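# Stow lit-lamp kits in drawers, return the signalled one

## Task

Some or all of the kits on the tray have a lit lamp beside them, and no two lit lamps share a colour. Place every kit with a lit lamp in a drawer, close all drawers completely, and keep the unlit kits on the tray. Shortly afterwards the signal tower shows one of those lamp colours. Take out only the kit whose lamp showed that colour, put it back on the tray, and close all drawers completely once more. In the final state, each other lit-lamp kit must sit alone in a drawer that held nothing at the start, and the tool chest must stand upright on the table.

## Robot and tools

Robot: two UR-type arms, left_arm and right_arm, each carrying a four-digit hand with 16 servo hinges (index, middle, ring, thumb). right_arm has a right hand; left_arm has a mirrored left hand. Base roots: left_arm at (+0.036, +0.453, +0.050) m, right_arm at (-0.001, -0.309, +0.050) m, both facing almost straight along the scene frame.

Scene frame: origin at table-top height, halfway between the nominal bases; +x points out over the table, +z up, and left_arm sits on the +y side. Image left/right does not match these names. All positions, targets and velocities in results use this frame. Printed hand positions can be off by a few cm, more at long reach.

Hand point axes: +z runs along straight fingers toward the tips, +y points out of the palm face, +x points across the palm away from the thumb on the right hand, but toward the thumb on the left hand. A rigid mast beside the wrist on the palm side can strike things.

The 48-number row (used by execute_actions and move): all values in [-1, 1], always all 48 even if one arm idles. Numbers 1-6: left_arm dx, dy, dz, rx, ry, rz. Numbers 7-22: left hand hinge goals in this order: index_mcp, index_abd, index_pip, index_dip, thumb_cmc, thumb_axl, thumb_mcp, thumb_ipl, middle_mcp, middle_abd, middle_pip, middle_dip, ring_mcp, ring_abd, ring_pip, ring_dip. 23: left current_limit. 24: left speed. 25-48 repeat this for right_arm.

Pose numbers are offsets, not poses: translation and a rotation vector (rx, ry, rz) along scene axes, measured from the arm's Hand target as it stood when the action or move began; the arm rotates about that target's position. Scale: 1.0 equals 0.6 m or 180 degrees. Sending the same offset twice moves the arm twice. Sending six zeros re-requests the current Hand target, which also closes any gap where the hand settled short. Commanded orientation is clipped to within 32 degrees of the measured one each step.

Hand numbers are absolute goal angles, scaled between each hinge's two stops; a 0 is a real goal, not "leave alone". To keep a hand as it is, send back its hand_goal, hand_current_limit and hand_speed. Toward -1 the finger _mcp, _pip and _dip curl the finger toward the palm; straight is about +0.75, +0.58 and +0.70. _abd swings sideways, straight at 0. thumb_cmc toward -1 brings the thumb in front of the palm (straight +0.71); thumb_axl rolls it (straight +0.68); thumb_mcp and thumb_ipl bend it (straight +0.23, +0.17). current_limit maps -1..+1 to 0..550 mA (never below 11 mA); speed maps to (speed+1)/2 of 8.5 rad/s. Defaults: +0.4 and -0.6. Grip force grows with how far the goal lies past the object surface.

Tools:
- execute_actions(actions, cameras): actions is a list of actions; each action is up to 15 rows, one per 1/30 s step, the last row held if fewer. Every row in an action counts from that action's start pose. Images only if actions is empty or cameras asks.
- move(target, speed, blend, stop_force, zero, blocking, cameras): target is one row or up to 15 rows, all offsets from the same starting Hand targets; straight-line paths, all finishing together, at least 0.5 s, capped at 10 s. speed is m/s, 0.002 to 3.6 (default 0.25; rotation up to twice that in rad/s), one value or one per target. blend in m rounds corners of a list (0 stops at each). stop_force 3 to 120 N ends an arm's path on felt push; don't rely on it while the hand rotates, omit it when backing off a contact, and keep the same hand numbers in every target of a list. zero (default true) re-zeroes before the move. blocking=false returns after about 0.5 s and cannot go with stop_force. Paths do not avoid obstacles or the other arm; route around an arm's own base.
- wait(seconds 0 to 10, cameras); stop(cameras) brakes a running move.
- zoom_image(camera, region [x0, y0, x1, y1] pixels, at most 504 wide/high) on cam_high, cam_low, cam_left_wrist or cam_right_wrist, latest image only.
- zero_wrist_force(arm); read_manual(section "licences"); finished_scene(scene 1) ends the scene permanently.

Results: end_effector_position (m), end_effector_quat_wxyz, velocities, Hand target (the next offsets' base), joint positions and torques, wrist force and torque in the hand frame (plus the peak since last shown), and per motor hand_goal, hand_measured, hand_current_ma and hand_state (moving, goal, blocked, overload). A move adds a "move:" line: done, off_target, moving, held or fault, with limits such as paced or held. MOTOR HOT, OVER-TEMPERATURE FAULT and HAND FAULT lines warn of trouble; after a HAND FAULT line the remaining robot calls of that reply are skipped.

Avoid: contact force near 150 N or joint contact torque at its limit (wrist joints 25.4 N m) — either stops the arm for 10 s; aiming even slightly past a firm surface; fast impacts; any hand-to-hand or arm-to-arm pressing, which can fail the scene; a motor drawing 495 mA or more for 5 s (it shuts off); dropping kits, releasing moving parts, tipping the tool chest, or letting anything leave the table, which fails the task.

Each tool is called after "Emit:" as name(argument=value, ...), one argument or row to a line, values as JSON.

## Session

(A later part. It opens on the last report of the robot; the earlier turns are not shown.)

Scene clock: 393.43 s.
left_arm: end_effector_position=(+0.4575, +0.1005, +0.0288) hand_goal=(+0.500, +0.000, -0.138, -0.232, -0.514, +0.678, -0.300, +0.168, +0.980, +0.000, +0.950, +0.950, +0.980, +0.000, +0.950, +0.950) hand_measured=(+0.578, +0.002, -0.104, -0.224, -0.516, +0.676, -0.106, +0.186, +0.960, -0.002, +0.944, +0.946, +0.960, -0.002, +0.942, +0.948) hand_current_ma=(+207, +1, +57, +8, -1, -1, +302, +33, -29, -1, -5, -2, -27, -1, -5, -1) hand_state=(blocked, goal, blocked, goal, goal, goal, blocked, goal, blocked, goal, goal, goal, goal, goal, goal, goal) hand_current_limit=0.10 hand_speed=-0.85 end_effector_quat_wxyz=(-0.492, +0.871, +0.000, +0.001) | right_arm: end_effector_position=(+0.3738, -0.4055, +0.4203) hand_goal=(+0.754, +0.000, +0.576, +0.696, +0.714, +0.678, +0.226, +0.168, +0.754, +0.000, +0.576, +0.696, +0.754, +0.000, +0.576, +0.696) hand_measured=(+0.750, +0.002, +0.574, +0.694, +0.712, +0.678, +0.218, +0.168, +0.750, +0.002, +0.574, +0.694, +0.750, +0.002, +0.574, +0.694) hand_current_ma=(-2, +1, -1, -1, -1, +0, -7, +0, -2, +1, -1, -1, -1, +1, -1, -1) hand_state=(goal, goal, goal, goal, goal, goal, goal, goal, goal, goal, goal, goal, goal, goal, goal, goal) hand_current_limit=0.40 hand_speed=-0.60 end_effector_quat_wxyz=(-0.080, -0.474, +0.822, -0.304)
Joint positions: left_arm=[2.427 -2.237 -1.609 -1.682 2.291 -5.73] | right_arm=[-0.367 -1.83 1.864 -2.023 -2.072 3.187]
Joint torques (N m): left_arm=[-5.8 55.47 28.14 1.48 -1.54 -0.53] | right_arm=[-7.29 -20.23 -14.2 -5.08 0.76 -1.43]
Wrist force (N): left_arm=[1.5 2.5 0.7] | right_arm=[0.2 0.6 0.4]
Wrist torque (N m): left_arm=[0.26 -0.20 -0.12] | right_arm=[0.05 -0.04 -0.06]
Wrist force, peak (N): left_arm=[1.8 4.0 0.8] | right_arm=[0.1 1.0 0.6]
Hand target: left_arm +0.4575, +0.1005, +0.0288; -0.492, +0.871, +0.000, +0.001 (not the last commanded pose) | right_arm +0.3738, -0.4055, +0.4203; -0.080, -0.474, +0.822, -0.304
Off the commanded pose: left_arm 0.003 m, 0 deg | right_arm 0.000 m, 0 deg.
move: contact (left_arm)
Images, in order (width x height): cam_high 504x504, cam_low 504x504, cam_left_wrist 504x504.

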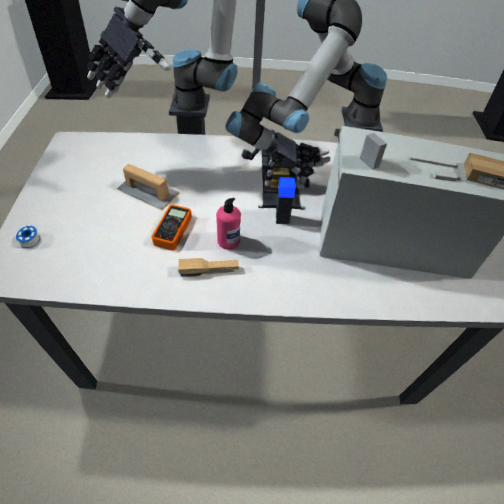

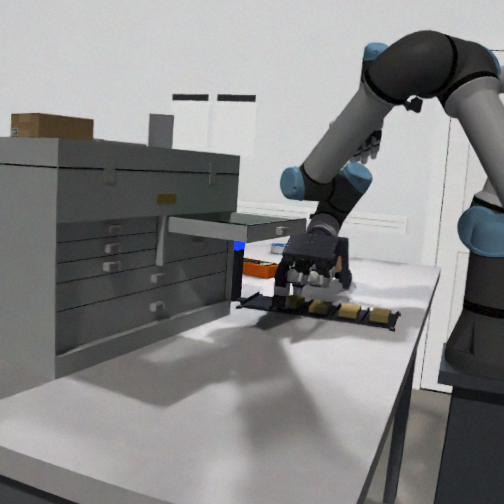

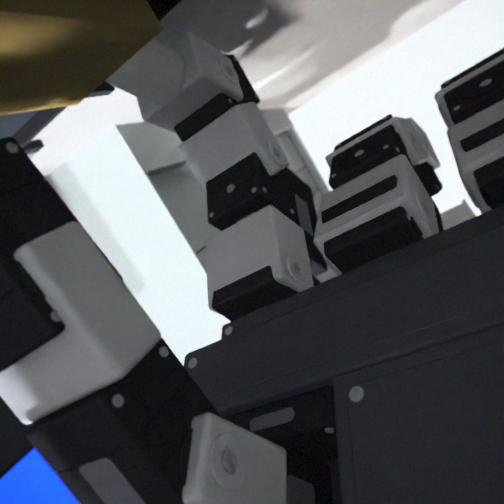

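Emit:
move(
  target=[0,0,0,0,0,0,0.65,0,-0.139,-0.232,-0.514,0.678,-0.05,0.168,0.98,0,0.95,0.95,0.98,0,0.95,0.95,0.1,-0.93,0,0,0,0,0,0,0.754,0,0.576,0.696,0.714,0.678,0.226,0.168,0.754,0,0.576,0.696,0.754,0,0.576,0.696,0.4,-0.6],
  speed=0.05,
)

Emit:
move(
  target=[0,0,0,0,0,0,0.71,0,-0.139,-0.232,-0.514,0.678,0,0.168,0.98,0,0.95,0.95,0.98,0,0.95,0.95,0.3,-0.8,0,0,0,0,0,0,0.754,0,0.576,0.696,0.714,0.678,0.226,0.168,0.754,0,0.576,0.696,0.754,0,0.576,0.696,0.4,-0.6],
  speed=0.05,
)

Emit:
move(
  target=[0,0,0.06,0,0,0,0.71,0,-0.139,-0.232,-0.514,0.678,0,0.168,0.98,0,0.95,0.95,0.98,0,0.95,0.95,0.3,-0.8,0,0,0,0,0,0,0.754,0,0.576,0.696,0.714,0.678,0.226,0.168,0.754,0,0.576,0.696,0.754,0,0.576,0.696,0.4,-0.6],
  speed=0.05,
  cameras=["cam_high","cam_low","cam_left_wrist"],
)

Emit:
zoom_image(
  camera="cam_low",
  region=[230, 220, 370, 340],
)

Emit:
zoom_image(
  camera="cam_high",
  region=[250, 140, 320, 210],
)

Scene clock: 395.27 s.
left_arm: end_effector_position=(+0.4575, +0.1005, +0.0288) hand_goal=(+0.650, +0.000, -0.138, -0.232, -0.514, +0.678, -0.050, +0.168, +0.980, +0.000, +0.950, +0.950, +0.980, +0.000, +0.950, +0.950) hand_measured=(+0.636, +0.002, -0.136, -0.228, -0.516, +0.676, -0.054, +0.170, +0.960, -0.002, +0.944, +0.946, +0.960, -0.002, +0.942, +0.948) hand_current_ma=(-17, +1, +1, +2, -1, -1, -2, +1, -29, -1, -5, -2, -27, -1, -5, -1) hand_state=(goal, goal, goal, goal, goal, goal, goal, goal, blocked, goal, goal, goal, goal, goal, goal, goal) hand_current_limit=0.10 hand_speed=-0.93 end_effector_quat_wxyz=(-0.492, +0.871, +0.000, +0.001) | right_arm: end_effector_position=(+0.3738, -0.4055, +0.4203) hand_goal=(+0.754, +0.000, +0.576, +0.696, +0.714, +0.678, +0.226, +0.168, +0.754, +0.000, +0.576, +0.696, +0.754, +0.000, +0.576, +0.696) hand_measured=(+0.750, +0.002, +0.574, +0.694, +0.712, +0.678, +0.218, +0.168, +0.750, +0.002, +0.574, +0.694, +0.750, +0.002, +0.574, +0.694) hand_current_ma=(-2, +1, -1, -1, -1, +0, -7, +0, -2, +1, -1, -1, -1, +1, -1, -1) hand_state=(goal, goal, goal, goal, goal, goal, goal, goal, goal, goal, goal, goal, goal, goal, goal, goal) hand_current_limit=0.40 hand_speed=-0.60 end_effector_quat_wxyz=(-0.080, -0.474, +0.822, -0.304)
Joint positions: left_arm=[2.427 -2.237 -1.609 -1.682 2.291 -5.73] | right_arm=[-0.367 -1.83 1.864 -2.023 -2.072 3.187]
Joint torques (N m): left_arm=[-5.12 55.08 28.33 1.53 -1.57 -0.53] | right_arm=[-7.23 -20.08 -14.32 -5 0.76 -1.49]
Wrist force (N): left_arm=[1.7 2.3 0.1] | right_arm=[0.3 0.7 0.6]
Wrist torque (N m): left_arm=[0.18 -0.21 -0.10] | right_arm=[0.05 -0.06 -0.05]
Wrist force, peak (N): left_arm=[1.6 3.8 0.8] | right_arm=[0.3 0.9 0.5]
Hand target: left_arm +0.4575, +0.1005, +0.0288; -0.492, +0.871, +0.000, +0.001 | right_arm +0.3738, -0.4055, +0.4203; -0.080, -0.474, +0.822, -0.304
Off the commanded pose: left_arm 0.000 m, 0 deg | right_arm 0.000 m, 0 deg.
move: done

Scene clock: 395.77 s.
left_arm: end_effector_position=(+0.4575, +0.1005, +0.0288) hand_goal=(+0.710, +0.000, -0.138, -0.232, -0.514, +0.678, +0.000, +0.168, +0.980, +0.000, +0.950, +0.950, +0.980, +0.000, +0.950, +0.950) hand_measured=(+0.696, +0.002, -0.136, -0.228, -0.516, +0.676, -0.004, +0.170, +0.960, -0.002, +0.944, +0.946, +0.960, -0.002, +0.942, +0.948) hand_current_ma=(-18, +1, +1, +2, -1, -1, -3, +1, -29, -1, -5, -2, -27, -1, -5, -1) hand_state=(goal, goal, goal, goal, goal, goal, goal, goal, blocked, goal, goal, goal, goal, goal, goal, goal) hand_current_limit=0.30 hand_speed=-0.80 end_effector_quat_wxyz=(-0.492, +0.871, +0.000, +0.001) | right_arm: end_effector_position=(+0.3738, -0.4055, +0.4203) hand_goal=(+0.754, +0.000, +0.576, +0.696, +0.714, +0.678, +0.226, +0.168, +0.754, +0.000, +0.576, +0.696, +0.754, +0.000, +0.576, +0.696) hand_measured=(+0.750, +0.002, +0.574, +0.694, +0.712, +0.678, +0.218, +0.168, +0.750, +0.002, +0.574, +0.694, +0.750, +0.002, +0.574, +0.694) hand_current_ma=(-2, +1, -1, -1, -1, +0, -7, +0, -2, +1, -1, -1, -1, +1, -1, -1) hand_state=(goal, goal, goal, goal, goal, goal, goal, goal, goal, goal, goal, goal, goal, goal, goal, goal) hand_current_limit=0.40 hand_speed=-0.60 end_effector_quat_wxyz=(-0.080, -0.474, +0.822, -0.304)
Joint positions: left_arm=[2.427 -2.237 -1.609 -1.682 2.291 -5.73] | right_arm=[-0.367 -1.83 1.864 -2.023 -2.072 3.187]
Joint torques (N m): left_arm=[-4.85 53.95 25.78 1.77 -1.54 -0.88] | right_arm=[-7.45 -19.86 -14.51 -5.05 0.81 -1.43]
Wrist force (N): left_arm=[1.6 2.3 0.3] | right_arm=[0.2 0.7 0.4]
Wrist torque (N m): left_arm=[0.16 -0.20 -0.10] | right_arm=[0.07 -0.05 -0.05]
Wrist force, peak (N): left_arm=[1.5 2.6 0.5] | right_arm=[0.3 1.0 0.4]
Hand target: left_arm +0.4575, +0.1005, +0.0288; -0.492, +0.871, +0.000, +0.001 | right_arm +0.3738, -0.4055, +0.4203; -0.080, -0.474, +0.822, -0.304
Off the commanded pose: left_arm 0.000 m, 0 deg | right_arm 0.000 m, 0 deg.
move: done

Scene clock: 396.80 s.
left_arm: end_effector_position=(+0.4576, +0.1004, +0.0650) hand_goal=(+0.710, +0.000, -0.138, -0.232, -0.514, +0.678, +0.000, +0.168, +0.980, +0.000, +0.950, +0.950, +0.980, +0.000, +0.950, +0.950) hand_measured=(+0.696, +0.002, -0.136, -0.228, -0.516, +0.676, -0.004, +0.170, +0.960, -0.002, +0.944, +0.946, +0.960, -0.002, +0.942, +0.948) hand_current_ma=(-18, +1, +1, +2, -1, -1, -3, +1, -29, -1, -5, -2, -27, -1, -5, -1) hand_state=(goal, goal, goal, goal, goal, goal, goal, goal, blocked, goal, goal, goal, goal, goal, goal, goal) hand_current_limit=0.30 hand_speed=-0.80 end_effector_quat_wxyz=(-0.492, +0.871, +0.000, +0.001) end_effector_velocity=(+0.001, +0.000, -0.001) end_effector_angular_velocity=(-0.002, -0.002, +0.000) | right_arm: end_effector_position=(+0.3738, -0.4055, +0.4203) hand_goal=(+0.754, +0.000, +0.576, +0.696, +0.714, +0.678, +0.226, +0.168, +0.754, +0.000, +0.576, +0.696, +0.754, +0.000, +0.576, +0.696) hand_measured=(+0.750, +0.002, +0.574, +0.694, +0.712, +0.678, +0.218, +0.168, +0.750, +0.002, +0.574, +0.694, +0.750, +0.002, +0.574, +0.694) hand_current_ma=(-2, +1, -1, -1, -1, +0, -7, +0, -2, +1, -1, -1, -1, +1, -1, -1) hand_state=(goal, goal, goal, goal, goal, goal, goal, goal, goal, goal, goal, goal, goal, goal, goal, goal) hand_current_limit=0.40 hand_speed=-0.60 end_effector_quat_wxyz=(-0.080, -0.474, +0.822, -0.304)
Joint positions: left_arm=[2.427 -2.184 -1.588 -1.755 2.291 -5.73] | right_arm=[-0.367 -1.83 1.864 -2.023 -2.072 3.187]
Joint velocities: left_arm=[0.001 -0.001 0 0.005 0 0.001] | right_arm=[within noise]
Joint torques (N m): left_arm=[-3.79 33.47 10.38 3.11 -1.26 -0.31] | right_arm=[-7.28 -20.42 -14.03 -5 0.8 -1.45]
Wrist force (N): left_arm=[1.5 2.6 0.0] | right_arm=[0.5 0.8 0.5]
Wrist torque (N m): left_arm=[0.21 -0.18 -0.11] | right_arm=[0.06 -0.09 -0.03]
Wrist force, peak (N): left_arm=[1.5 2.9 0.6] | right_arm=[0.5 0.8 0.5]
Hand target: left_arm +0.4575, +0.1005, +0.0648; -0.492, +0.871, +0.000, +0.001 | right_arm +0.3738, -0.4055, +0.4203; -0.080, -0.474, +0.822, -0.304
Off the commanded pose: left_arm 0.000 m, 0 deg | right_arm 0.000 m, 0 deg.
move: done
Images, in order (width x height): cam_high 504x504, cam_low 504x504, cam_left_wrist 504x504.

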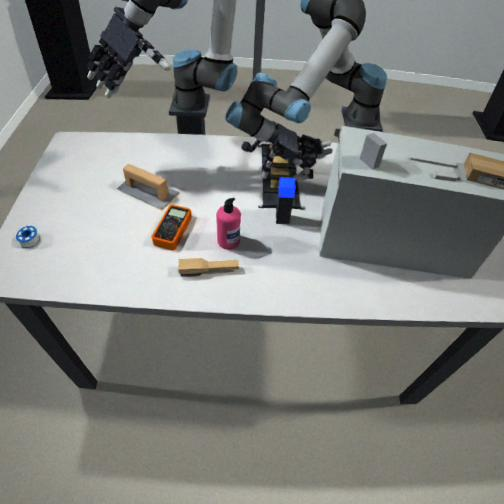

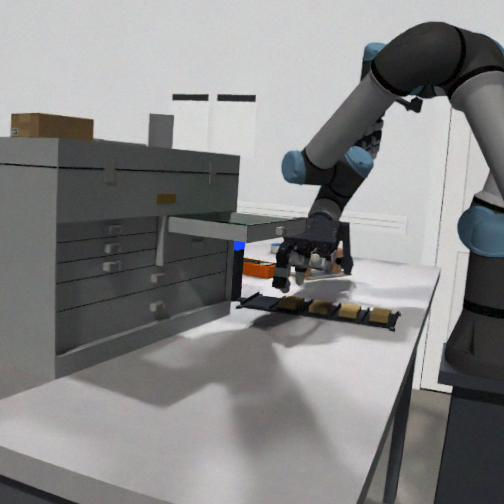

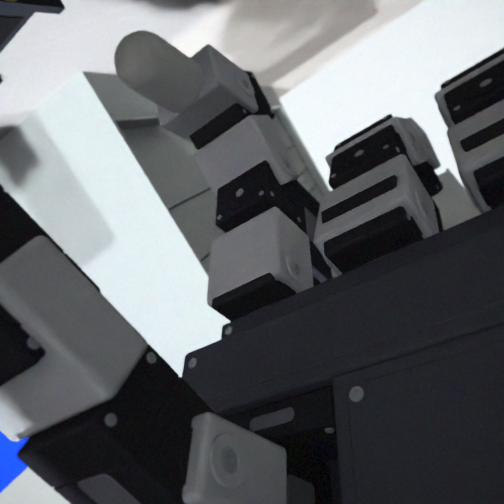

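Scaled by 3.600 from the camera's 504x504 image, which has a finer 720x720 frame.

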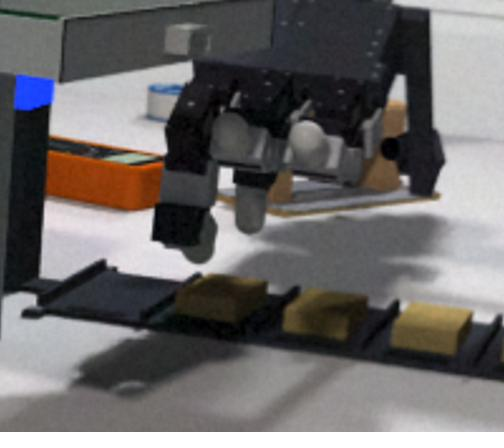

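Scaled by 7.200 from the camera's 504x504 image, which has a finer 720x720 frame.

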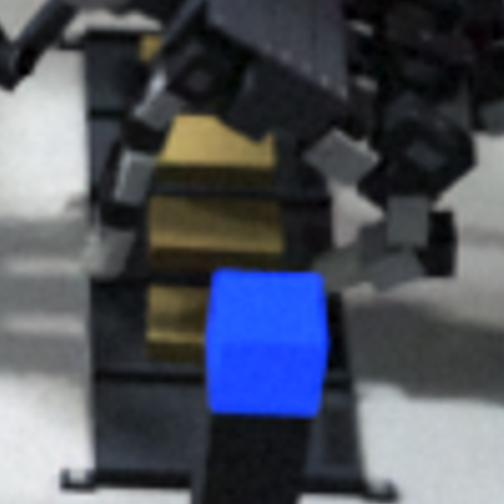

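Emit:
move(
  target=[
    [0,-0.04,0.09,0,0,0,0.71,0,-0.139,-0.232,-0.514,0.678,0,0.168,0.98,0,0.95,0.95,0.98,0,0.95,0.95,0.3,-0.8,0,0,0,0,0,0,0.754,0,0.576,0.696,0.714,0.678,0.226,0.168,0.754,0,0.576,0.696,0.754,0,0.576,0.696,0.4,-0.6],
    [0,-0.05,0.25,0,0,0,0.71,0,-0.139,-0.232,-0.514,0.678,0,0.168,0.98,0,0.95,0.95,0.98,0,0.95,0.95,0.3,-0.8,0,0,0,0,0,0,0.754,0,0.576,0.696,0.714,0.678,0.226,0.168,0.754,0,0.576,0.696,0.754,0,0.576,0.696,0.4,-0.6],
    [-0.2125,0.0825,0.525,-0.1215,0.1335,-0.515,0.71,0,-0.139,-0.232,-0.514,0.678,0,0.168,0.98,0,0.95,0.95,0.98,0,0.95,0.95,0.3,-0.8,0,0,0,0,0,0,0.754,0,0.576,0.696,0.714,0.678,0.226,0.168,0.754,0,0.576,0.696,0.754,0,0.576,0.696,0.4,-0.6],
    [-0.3358,0.493,0.4792,-0.1215,0.1335,-0.515,0.822,0.2,0.796,0.842,0.714,0.678,0.226,0.168,0.822,-0.2,0.796,0.842,-0.068,0,-0.3,0.696,0.4,-0.6,0,0,0,0,0,0,0.754,0,0.576,0.696,0.714,0.678,0.226,0.168,0.754,0,0.576,0.696,0.754,0,0.576,0.696,0.4,-0.6],
  ],
  speed=[0.1,0.2,0.3,0.25],
  blend=[0.01,0.02,0.03,0],
)

Emit:
move(
  target=[
    [0,0,0,0,0,0,0.822,0.2,0.796,0.842,0.714,0.678,0.226,0.168,0.822,-0.2,0.796,0.842,-0.068,0,-0.3,0.696,0.4,-0.6,0.009,0.279,-0.025,0,0,0.139,0.754,0,0.576,0.696,0.714,0.678,0.226,0.168,0.754,0,0.576,0.696,0.754,0,0.576,0.696,0.4,-0.6],
    [0,0,-0.17,0,0,0,0.822,0.2,0.796,0.842,0.714,0.678,0.226,0.168,0.822,-0.2,0.796,0.842,-0.068,0,-0.3,0.696,0.4,-0.6,-0.098,0.537,-0.05,0,0,0.278,0.754,0,0.576,0.696,0.714,0.678,0.226,0.168,0.754,0,0.576,0.696,0.754,0,0.576,0.696,0.4,-0.6],
  ],
  speed=0.25,
  blend=[0.03,0],
  cameras=["cam_high","cam_low","cam_right_wrist"],
)

Emit:
zoom_image(
  camera="cam_right_wrist",
  region=[290, 0, 504, 200],
)

Scene clock: 404.67 s.
left_arm: end_effector_position=(+0.2560, +0.3963, +0.3523) hand_goal=(+0.822, +0.200, +0.796, +0.842, +0.714, +0.678, +0.226, +0.168, +0.822, -0.200, +0.796, +0.842, -0.068, +0.000, -0.300, +0.696) hand_measured=(+0.812, +0.196, +0.790, +0.838, +0.702, +0.676, +0.216, +0.170, +0.816, -0.196, +0.796, +0.844, -0.056, -0.002, -0.292, +0.698) hand_current_ma=(-11, -2, -5, -2, -11, -1, -12, +1, -5, +2, +0, +1, +13, -1, +6, +1) hand_state=(goal, goal, goal, goal, goal, goal, goal, goal, goal, goal, goal, goal, goal, goal, goal, goal) hand_current_limit=0.40 hand_speed=-0.60 end_effector_quat_wxyz=(+0.175, -0.653, +0.712, -0.191) | right_arm: end_effector_position=(+0.3738, -0.4055, +0.4203) hand_goal=(+0.754, +0.000, +0.576, +0.696, +0.714, +0.678, +0.226, +0.168, +0.754, +0.000, +0.576, +0.696, +0.754, +0.000, +0.576, +0.696) hand_measured=(+0.750, +0.002, +0.574, +0.694, +0.712, +0.678, +0.218, +0.168, +0.750, +0.002, +0.574, +0.694, +0.750, +0.002, +0.574, +0.694) hand_current_ma=(-2, +1, -1, -1, -1, +0, -7, +0, -2, +1, -1, -1, -1, +1, -1, -1) hand_state=(goal, goal, goal, goal, goal, goal, goal, goal, goal, goal, goal, goal, goal, goal, goal, goal) hand_current_limit=0.40 hand_speed=-0.60 end_effector_quat_wxyz=(-0.080, -0.474, +0.822, -0.304)
Joint positions: left_arm=[3.766 -0.621 -2.277 -1.408 1.231 -2.483] | right_arm=[-0.367 -1.83 1.864 -2.023 -2.072 3.187]
Joint torques (N m): left_arm=[6.68 -23.19 14.62 0.95 -2.99 1.19] | right_arm=[-7.21 -19.79 -14.41 -4.84 0.74 -1.43]
Wrist force (N): left_arm=[1.5 1.4 0.5] | right_arm=[0.3 0.5 0.4]
Wrist torque (N m): left_arm=[0.12 -0.17 0.09] | right_arm=[0.04 -0.06 -0.06]
Wrist force, peak (N): left_arm=[1.7 3.6 0.4] | right_arm=[0.3 0.9 0.7]
Hand target: left_arm +0.2560, +0.3963, +0.3523; -0.175, +0.653, -0.712, +0.191 | right_arm +0.3738, -0.4055, +0.4203; -0.080, -0.474, +0.822, -0.304
Off the commanded pose: left_arm 0.000 m, 0 deg | right_arm 0.000 m, 0 deg.
move: done

Scene clock: 406.90 s.
left_arm: end_effector_position=(+0.2560, +0.3963, +0.2504) hand_goal=(+0.822, +0.200, +0.796, +0.842, +0.714, +0.678, +0.226, +0.168, +0.822, -0.200, +0.796, +0.842, -0.068, +0.000, -0.300, +0.696) hand_measured=(+0.812, +0.196, +0.790, +0.838, +0.702, +0.676, +0.216, +0.168, +0.816, -0.196, +0.796, +0.844, -0.056, -0.002, -0.292, +0.698) hand_current_ma=(-11, -2, -5, -2, -11, -1, -12, +0, -5, +2, +0, +1, +13, -1, +6, +1) hand_state=(goal, goal, goal, goal, goal, goal, goal, goal, goal, goal, goal, goal, goal, goal, goal, goal) hand_current_limit=0.40 hand_speed=-0.60 end_effector_quat_wxyz=(+0.175, -0.653, +0.712, -0.191) | right_arm: end_effector_position=(+0.3151, -0.0833, +0.3904) hand_goal=(+0.754, +0.000, +0.576, +0.696, +0.714, +0.678, +0.226, +0.168, +0.754, +0.000, +0.576, +0.696, +0.754, +0.000, +0.576, +0.696) hand_measured=(+0.750, +0.002, +0.574, +0.694, +0.712, +0.678, +0.218, +0.168, +0.750, +0.002, +0.574, +0.694, +0.750, +0.002, +0.574, +0.694) hand_current_ma=(-2, +1, -1, -1, -1, +0, -6, +0, -2, +1, -1, -1, -1, +1, -1, -1) hand_state=(goal, goal, goal, goal, goal, goal, goal, goal, goal, goal, goal, goal, goal, goal, goal, goal) hand_current_limit=0.40 hand_speed=-0.60 end_effector_quat_wxyz=(-0.056, +0.777, -0.545, +0.310)
Joint positions: left_arm=[3.766 -0.573 -2.545 -1.189 1.231 -2.483] | right_arm=[0.505 -1.821 1.935 -2.102 -2.071 3.186]
Joint torques (N m): left_arm=[0.29 -17.25 18.35 2.48 2.04 0.49] | right_arm=[8.85 -17.46 -14.35 -0.01 -0.08 -0.03]
Wrist force (N): left_arm=[1.6 1.4 0.4] | right_arm=[-0.1 1.0 0.5]
Wrist torque (N m): left_arm=[0.13 -0.17 0.21] | right_arm=[0.11 -0.01 -0.11]
Wrist force, peak (N): left_arm=[1.3 2.1 1.3] | right_arm=[1.8 0.0 1.4]
Hand target: left_arm +0.2560, +0.3963, +0.2503; -0.175, +0.653, -0.712, +0.191 | right_arm +0.3150, -0.0833, +0.3903; -0.056, +0.777, -0.545, +0.310
Off the commanded pose: left_arm 0.000 m, 0 deg | right_arm 0.000 m, 0 deg.
move: done
Images, in order (width x height): cam_high 504x504, cam_low 504x504, cam_right_wrist 504x504.

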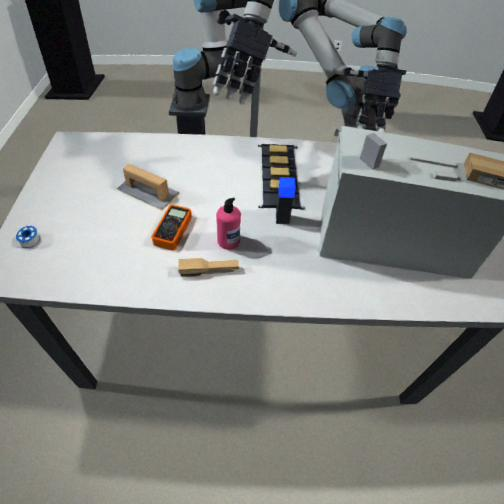

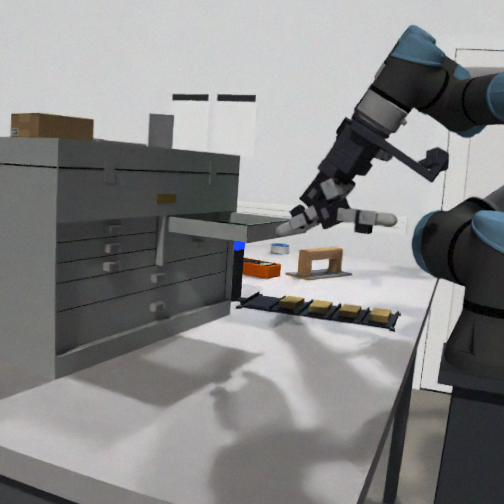

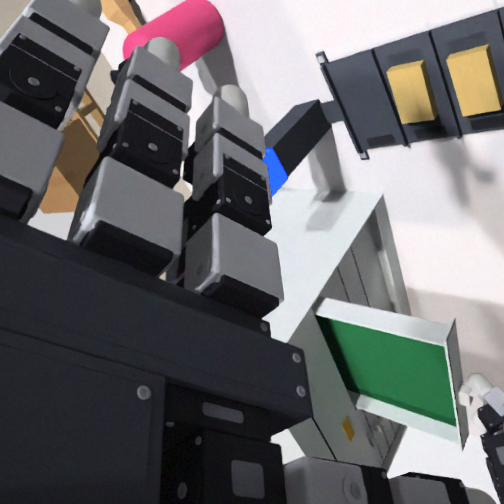

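Scaled by 2.355 from the camera's 504x504 image, which has a finer 720x720 frame.

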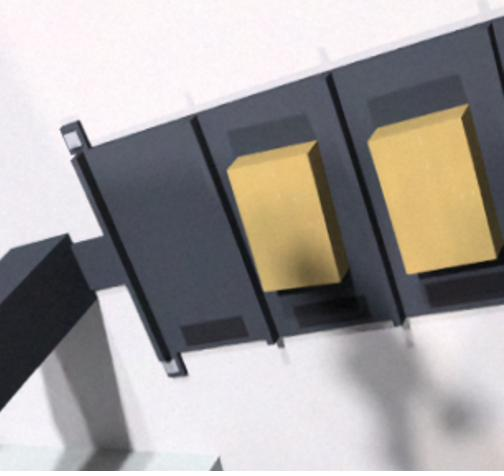

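Emit:
move(
  target=[0.3317,-0.0348,0,0,0,0,0.822,0.2,0.796,0.842,0.714,0.678,0.226,0.168,0.822,-0.2,0.796,0.842,-0.068,0,-0.3,0.696,0.4,-0.6,0,0,0,0,0,0,0.754,0,0.576,0.696,0.714,0.678,0.226,0.168,0.754,0,0.576,0.696,0.754,0,0.576,0.696,0.4,-0.6],
  speed=0.045,
  stop_force=12,
)

Emit:
move(
  target=[-0.05,0.0053,0,0,0,0,0.822,0.2,0.796,0.842,0.714,0.678,0.226,0.168,0.822,-0.2,0.796,0.842,-0.068,0,-0.3,0.696,0.4,-0.6,0,0,0,0,0,0,0.754,0,0.576,0.696,0.714,0.678,0.226,0.168,0.754,0,0.576,0.696,0.754,0,0.576,0.696,0.4,-0.6],
  speed=0.15,
  cameras=["cam_high","cam_low","cam_right_wrist"],
)

Emit:
zoom_image(
  camera="cam_low",
  region=[50, 180, 300, 380],
)

Emit:
zoom_image(
  camera="cam_right_wrist",
  region=[290, 280, 450, 470],
)

Scene clock: 413.03 s.
left_arm: end_effector_position=(+0.4497, +0.3760, +0.2503) hand_goal=(+0.822, +0.200, +0.796, +0.842, +0.714, +0.678, +0.226, +0.168, +0.822, -0.200, +0.796, +0.842, -0.068, +0.000, -0.300, +0.696) hand_measured=(+0.778, +0.210, +0.780, +0.838, +0.704, +0.676, +0.216, +0.168, +0.792, -0.200, +0.786, +0.840, -0.056, -0.002, -0.292, +0.698) hand_current_ma=(-91, +8, -19, -2, -10, -1, -12, +0, -49, +0, -10, +0, +13, -1, +6, +1) hand_state=(blocked, goal, goal, goal, goal, goal, goal, goal, blocked, goal, goal, goal, goal, goal, goal, goal) hand_current_limit=0.40 hand_speed=-0.60 end_effector_quat_wxyz=(+0.175, -0.653, +0.712, -0.191) | right_arm: end_effector_position=(+0.3150, -0.0833, +0.3903) hand_goal=(+0.754, +0.000, +0.576, +0.696, +0.714, +0.678, +0.226, +0.168, +0.754, +0.000, +0.576, +0.696, +0.754, +0.000, +0.576, +0.696) hand_measured=(+0.750, +0.002, +0.574, +0.694, +0.712, +0.678, +0.218, +0.168, +0.750, +0.002, +0.574, +0.694, +0.750, +0.002, +0.574, +0.694) hand_current_ma=(-2, +1, -1, -1, -1, +0, -6, +0, -2, +1, -1, -1, -1, +1, -1, -1) hand_state=(goal, goal, goal, goal, goal, goal, goal, goal, goal, goal, goal, goal, goal, goal, goal, goal) hand_current_limit=0.40 hand_speed=-0.60 end_effector_quat_wxyz=(-0.056, +0.777, -0.545, +0.310)
Joint positions: left_arm=[3.347 -1.385 -2.252 -0.572 1.417 -2.87] | right_arm=[0.505 -1.821 1.935 -2.102 -2.071 3.186]
Joint torques (N m): left_arm=[-4.4 3.04 33.55 4.33 -2.87 -0.54] | right_arm=[8.69 -20.38 -13.64 -0.83 0.67 -1.12]
Wrist force (N): left_arm=[1.5 3.5 0.0] | right_arm=[0.0 1.0 0.4]
Wrist torque (N m): left_arm=[0.06 -0.07 -0.01] | right_arm=[0.10 -0.01 -0.10]
Wrist force, peak (N): left_arm=[1.0 12.8 -13.2] | right_arm=[0.0 1.3 0.4]
Hand target: left_arm +0.4497, +0.3760, +0.2503; -0.175, +0.653, -0.712, +0.191 (not the last commanded pose) | right_arm +0.3150, -0.0833, +0.3903; -0.056, +0.777, -0.545, +0.310
Off the commanded pose: left_arm 0.005 m, 0 deg | right_arm 0.000 m, 0 deg.
move: contact (left_arm)

Scene clock: 413.87 s.
left_arm: end_effector_position=(+0.4197, +0.3791, +0.2503) hand_goal=(+0.822, +0.200, +0.796, +0.842, +0.714, +0.678, +0.226, +0.168, +0.822, -0.200, +0.796, +0.842, -0.068, +0.000, -0.300, +0.696) hand_measured=(+0.806, +0.202, +0.788, +0.838, +0.704, +0.676, +0.216, +0.168, +0.804, -0.200, +0.790, +0.840, -0.056, -0.002, -0.292, +0.698) hand_current_ma=(-18, +1, -5, -2, -10, -1, -12, +0, -24, +0, -5, +0, +13, -1, +6, +1) hand_state=(goal, goal, goal, goal, goal, goal, goal, goal, goal, goal, goal, goal, goal, goal, goal, goal) hand_current_limit=0.40 hand_speed=-0.60 end_effector_quat_wxyz=(+0.175, -0.653, +0.712, -0.191) | right_arm: end_effector_position=(+0.3150, -0.0833, +0.3903) hand_goal=(+0.754, +0.000, +0.576, +0.696, +0.714, +0.678, +0.226, +0.168, +0.754, +0.000, +0.576, +0.696, +0.754, +0.000, +0.576, +0.696) hand_measured=(+0.750, +0.002, +0.574, +0.694, +0.712, +0.678, +0.218, +0.168, +0.750, +0.002, +0.574, +0.694, +0.750, +0.002, +0.574, +0.694) hand_current_ma=(-2, +1, -1, -1, -1, +0, -6, +0, -2, +1, -1, -1, -1, +1, -1, -1) hand_state=(goal, goal, goal, goal, goal, goal, goal, goal, goal, goal, goal, goal, goal, goal, goal, goal) hand_current_limit=0.40 hand_speed=-0.60 end_effector_quat_wxyz=(-0.056, +0.777, -0.545, +0.310)
Joint positions: left_arm=[3.377 -1.295 -2.316 -0.603 1.403 -2.843] | right_arm=[0.505 -1.821 1.935 -2.102 -2.071 3.186]
Joint torques (N m): left_arm=[-4.73 11 29.86 5.06 2.25 -1] | right_arm=[8.43 -20.7 -13.5 -0.93 0.63 -1.14]
Wrist force (N): left_arm=[1.3 1.5 0.5] | right_arm=[-0.1 0.7 0.3]
Wrist torque (N m): left_arm=[0.13 -0.14 0.04] | right_arm=[0.08 0.01 -0.12]
Wrist force, peak (N): left_arm=[1.4 3.6 0.0] | right_arm=[0.0 1.3 0.1]
Hand target: left_arm +0.4197, +0.3791, +0.2503; -0.175, +0.653, -0.712, +0.191 | right_arm +0.3150, -0.0833, +0.3903; -0.056, +0.777, -0.545, +0.310
Off the commanded pose: left_arm 0.000 m, 0 deg | right_arm 0.000 m, 0 deg.
move: done
Images, in order (width x height): cam_high 504x504, cam_low 504x504, cam_right_wrist 504x504.

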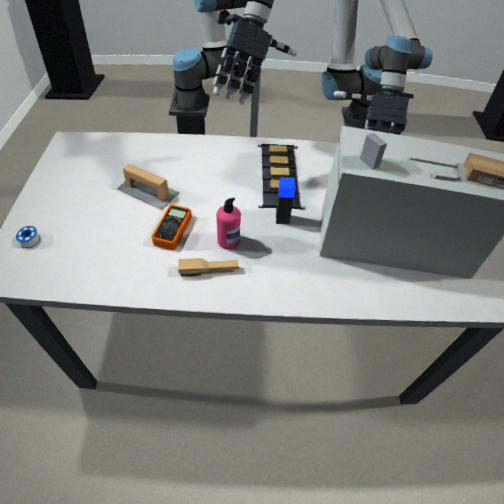

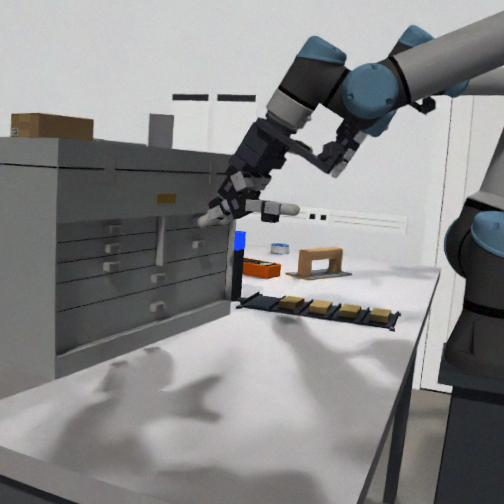

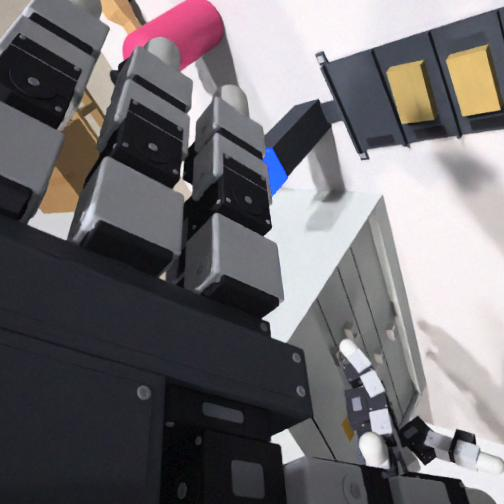

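Scaled by 2.016 from the camera's 504x504 image, which has a finer 720x720 frame.

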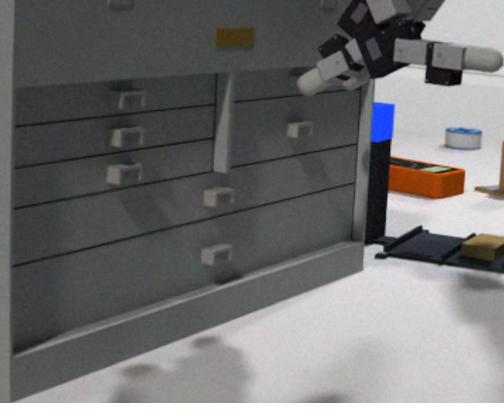

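Scaled by 2.653 from the camera's 504x504 image, which has a finer 720x720 frame.

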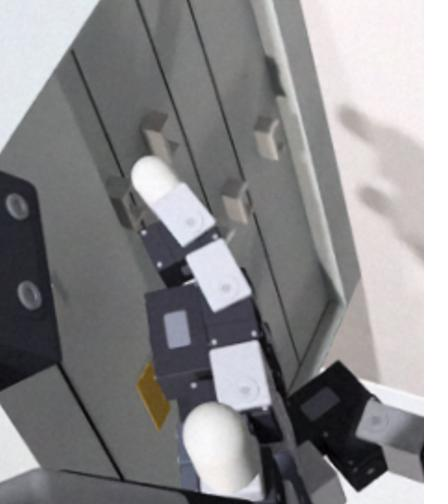

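Emit:
finished_scene(
)

The scene is finished: the task was done.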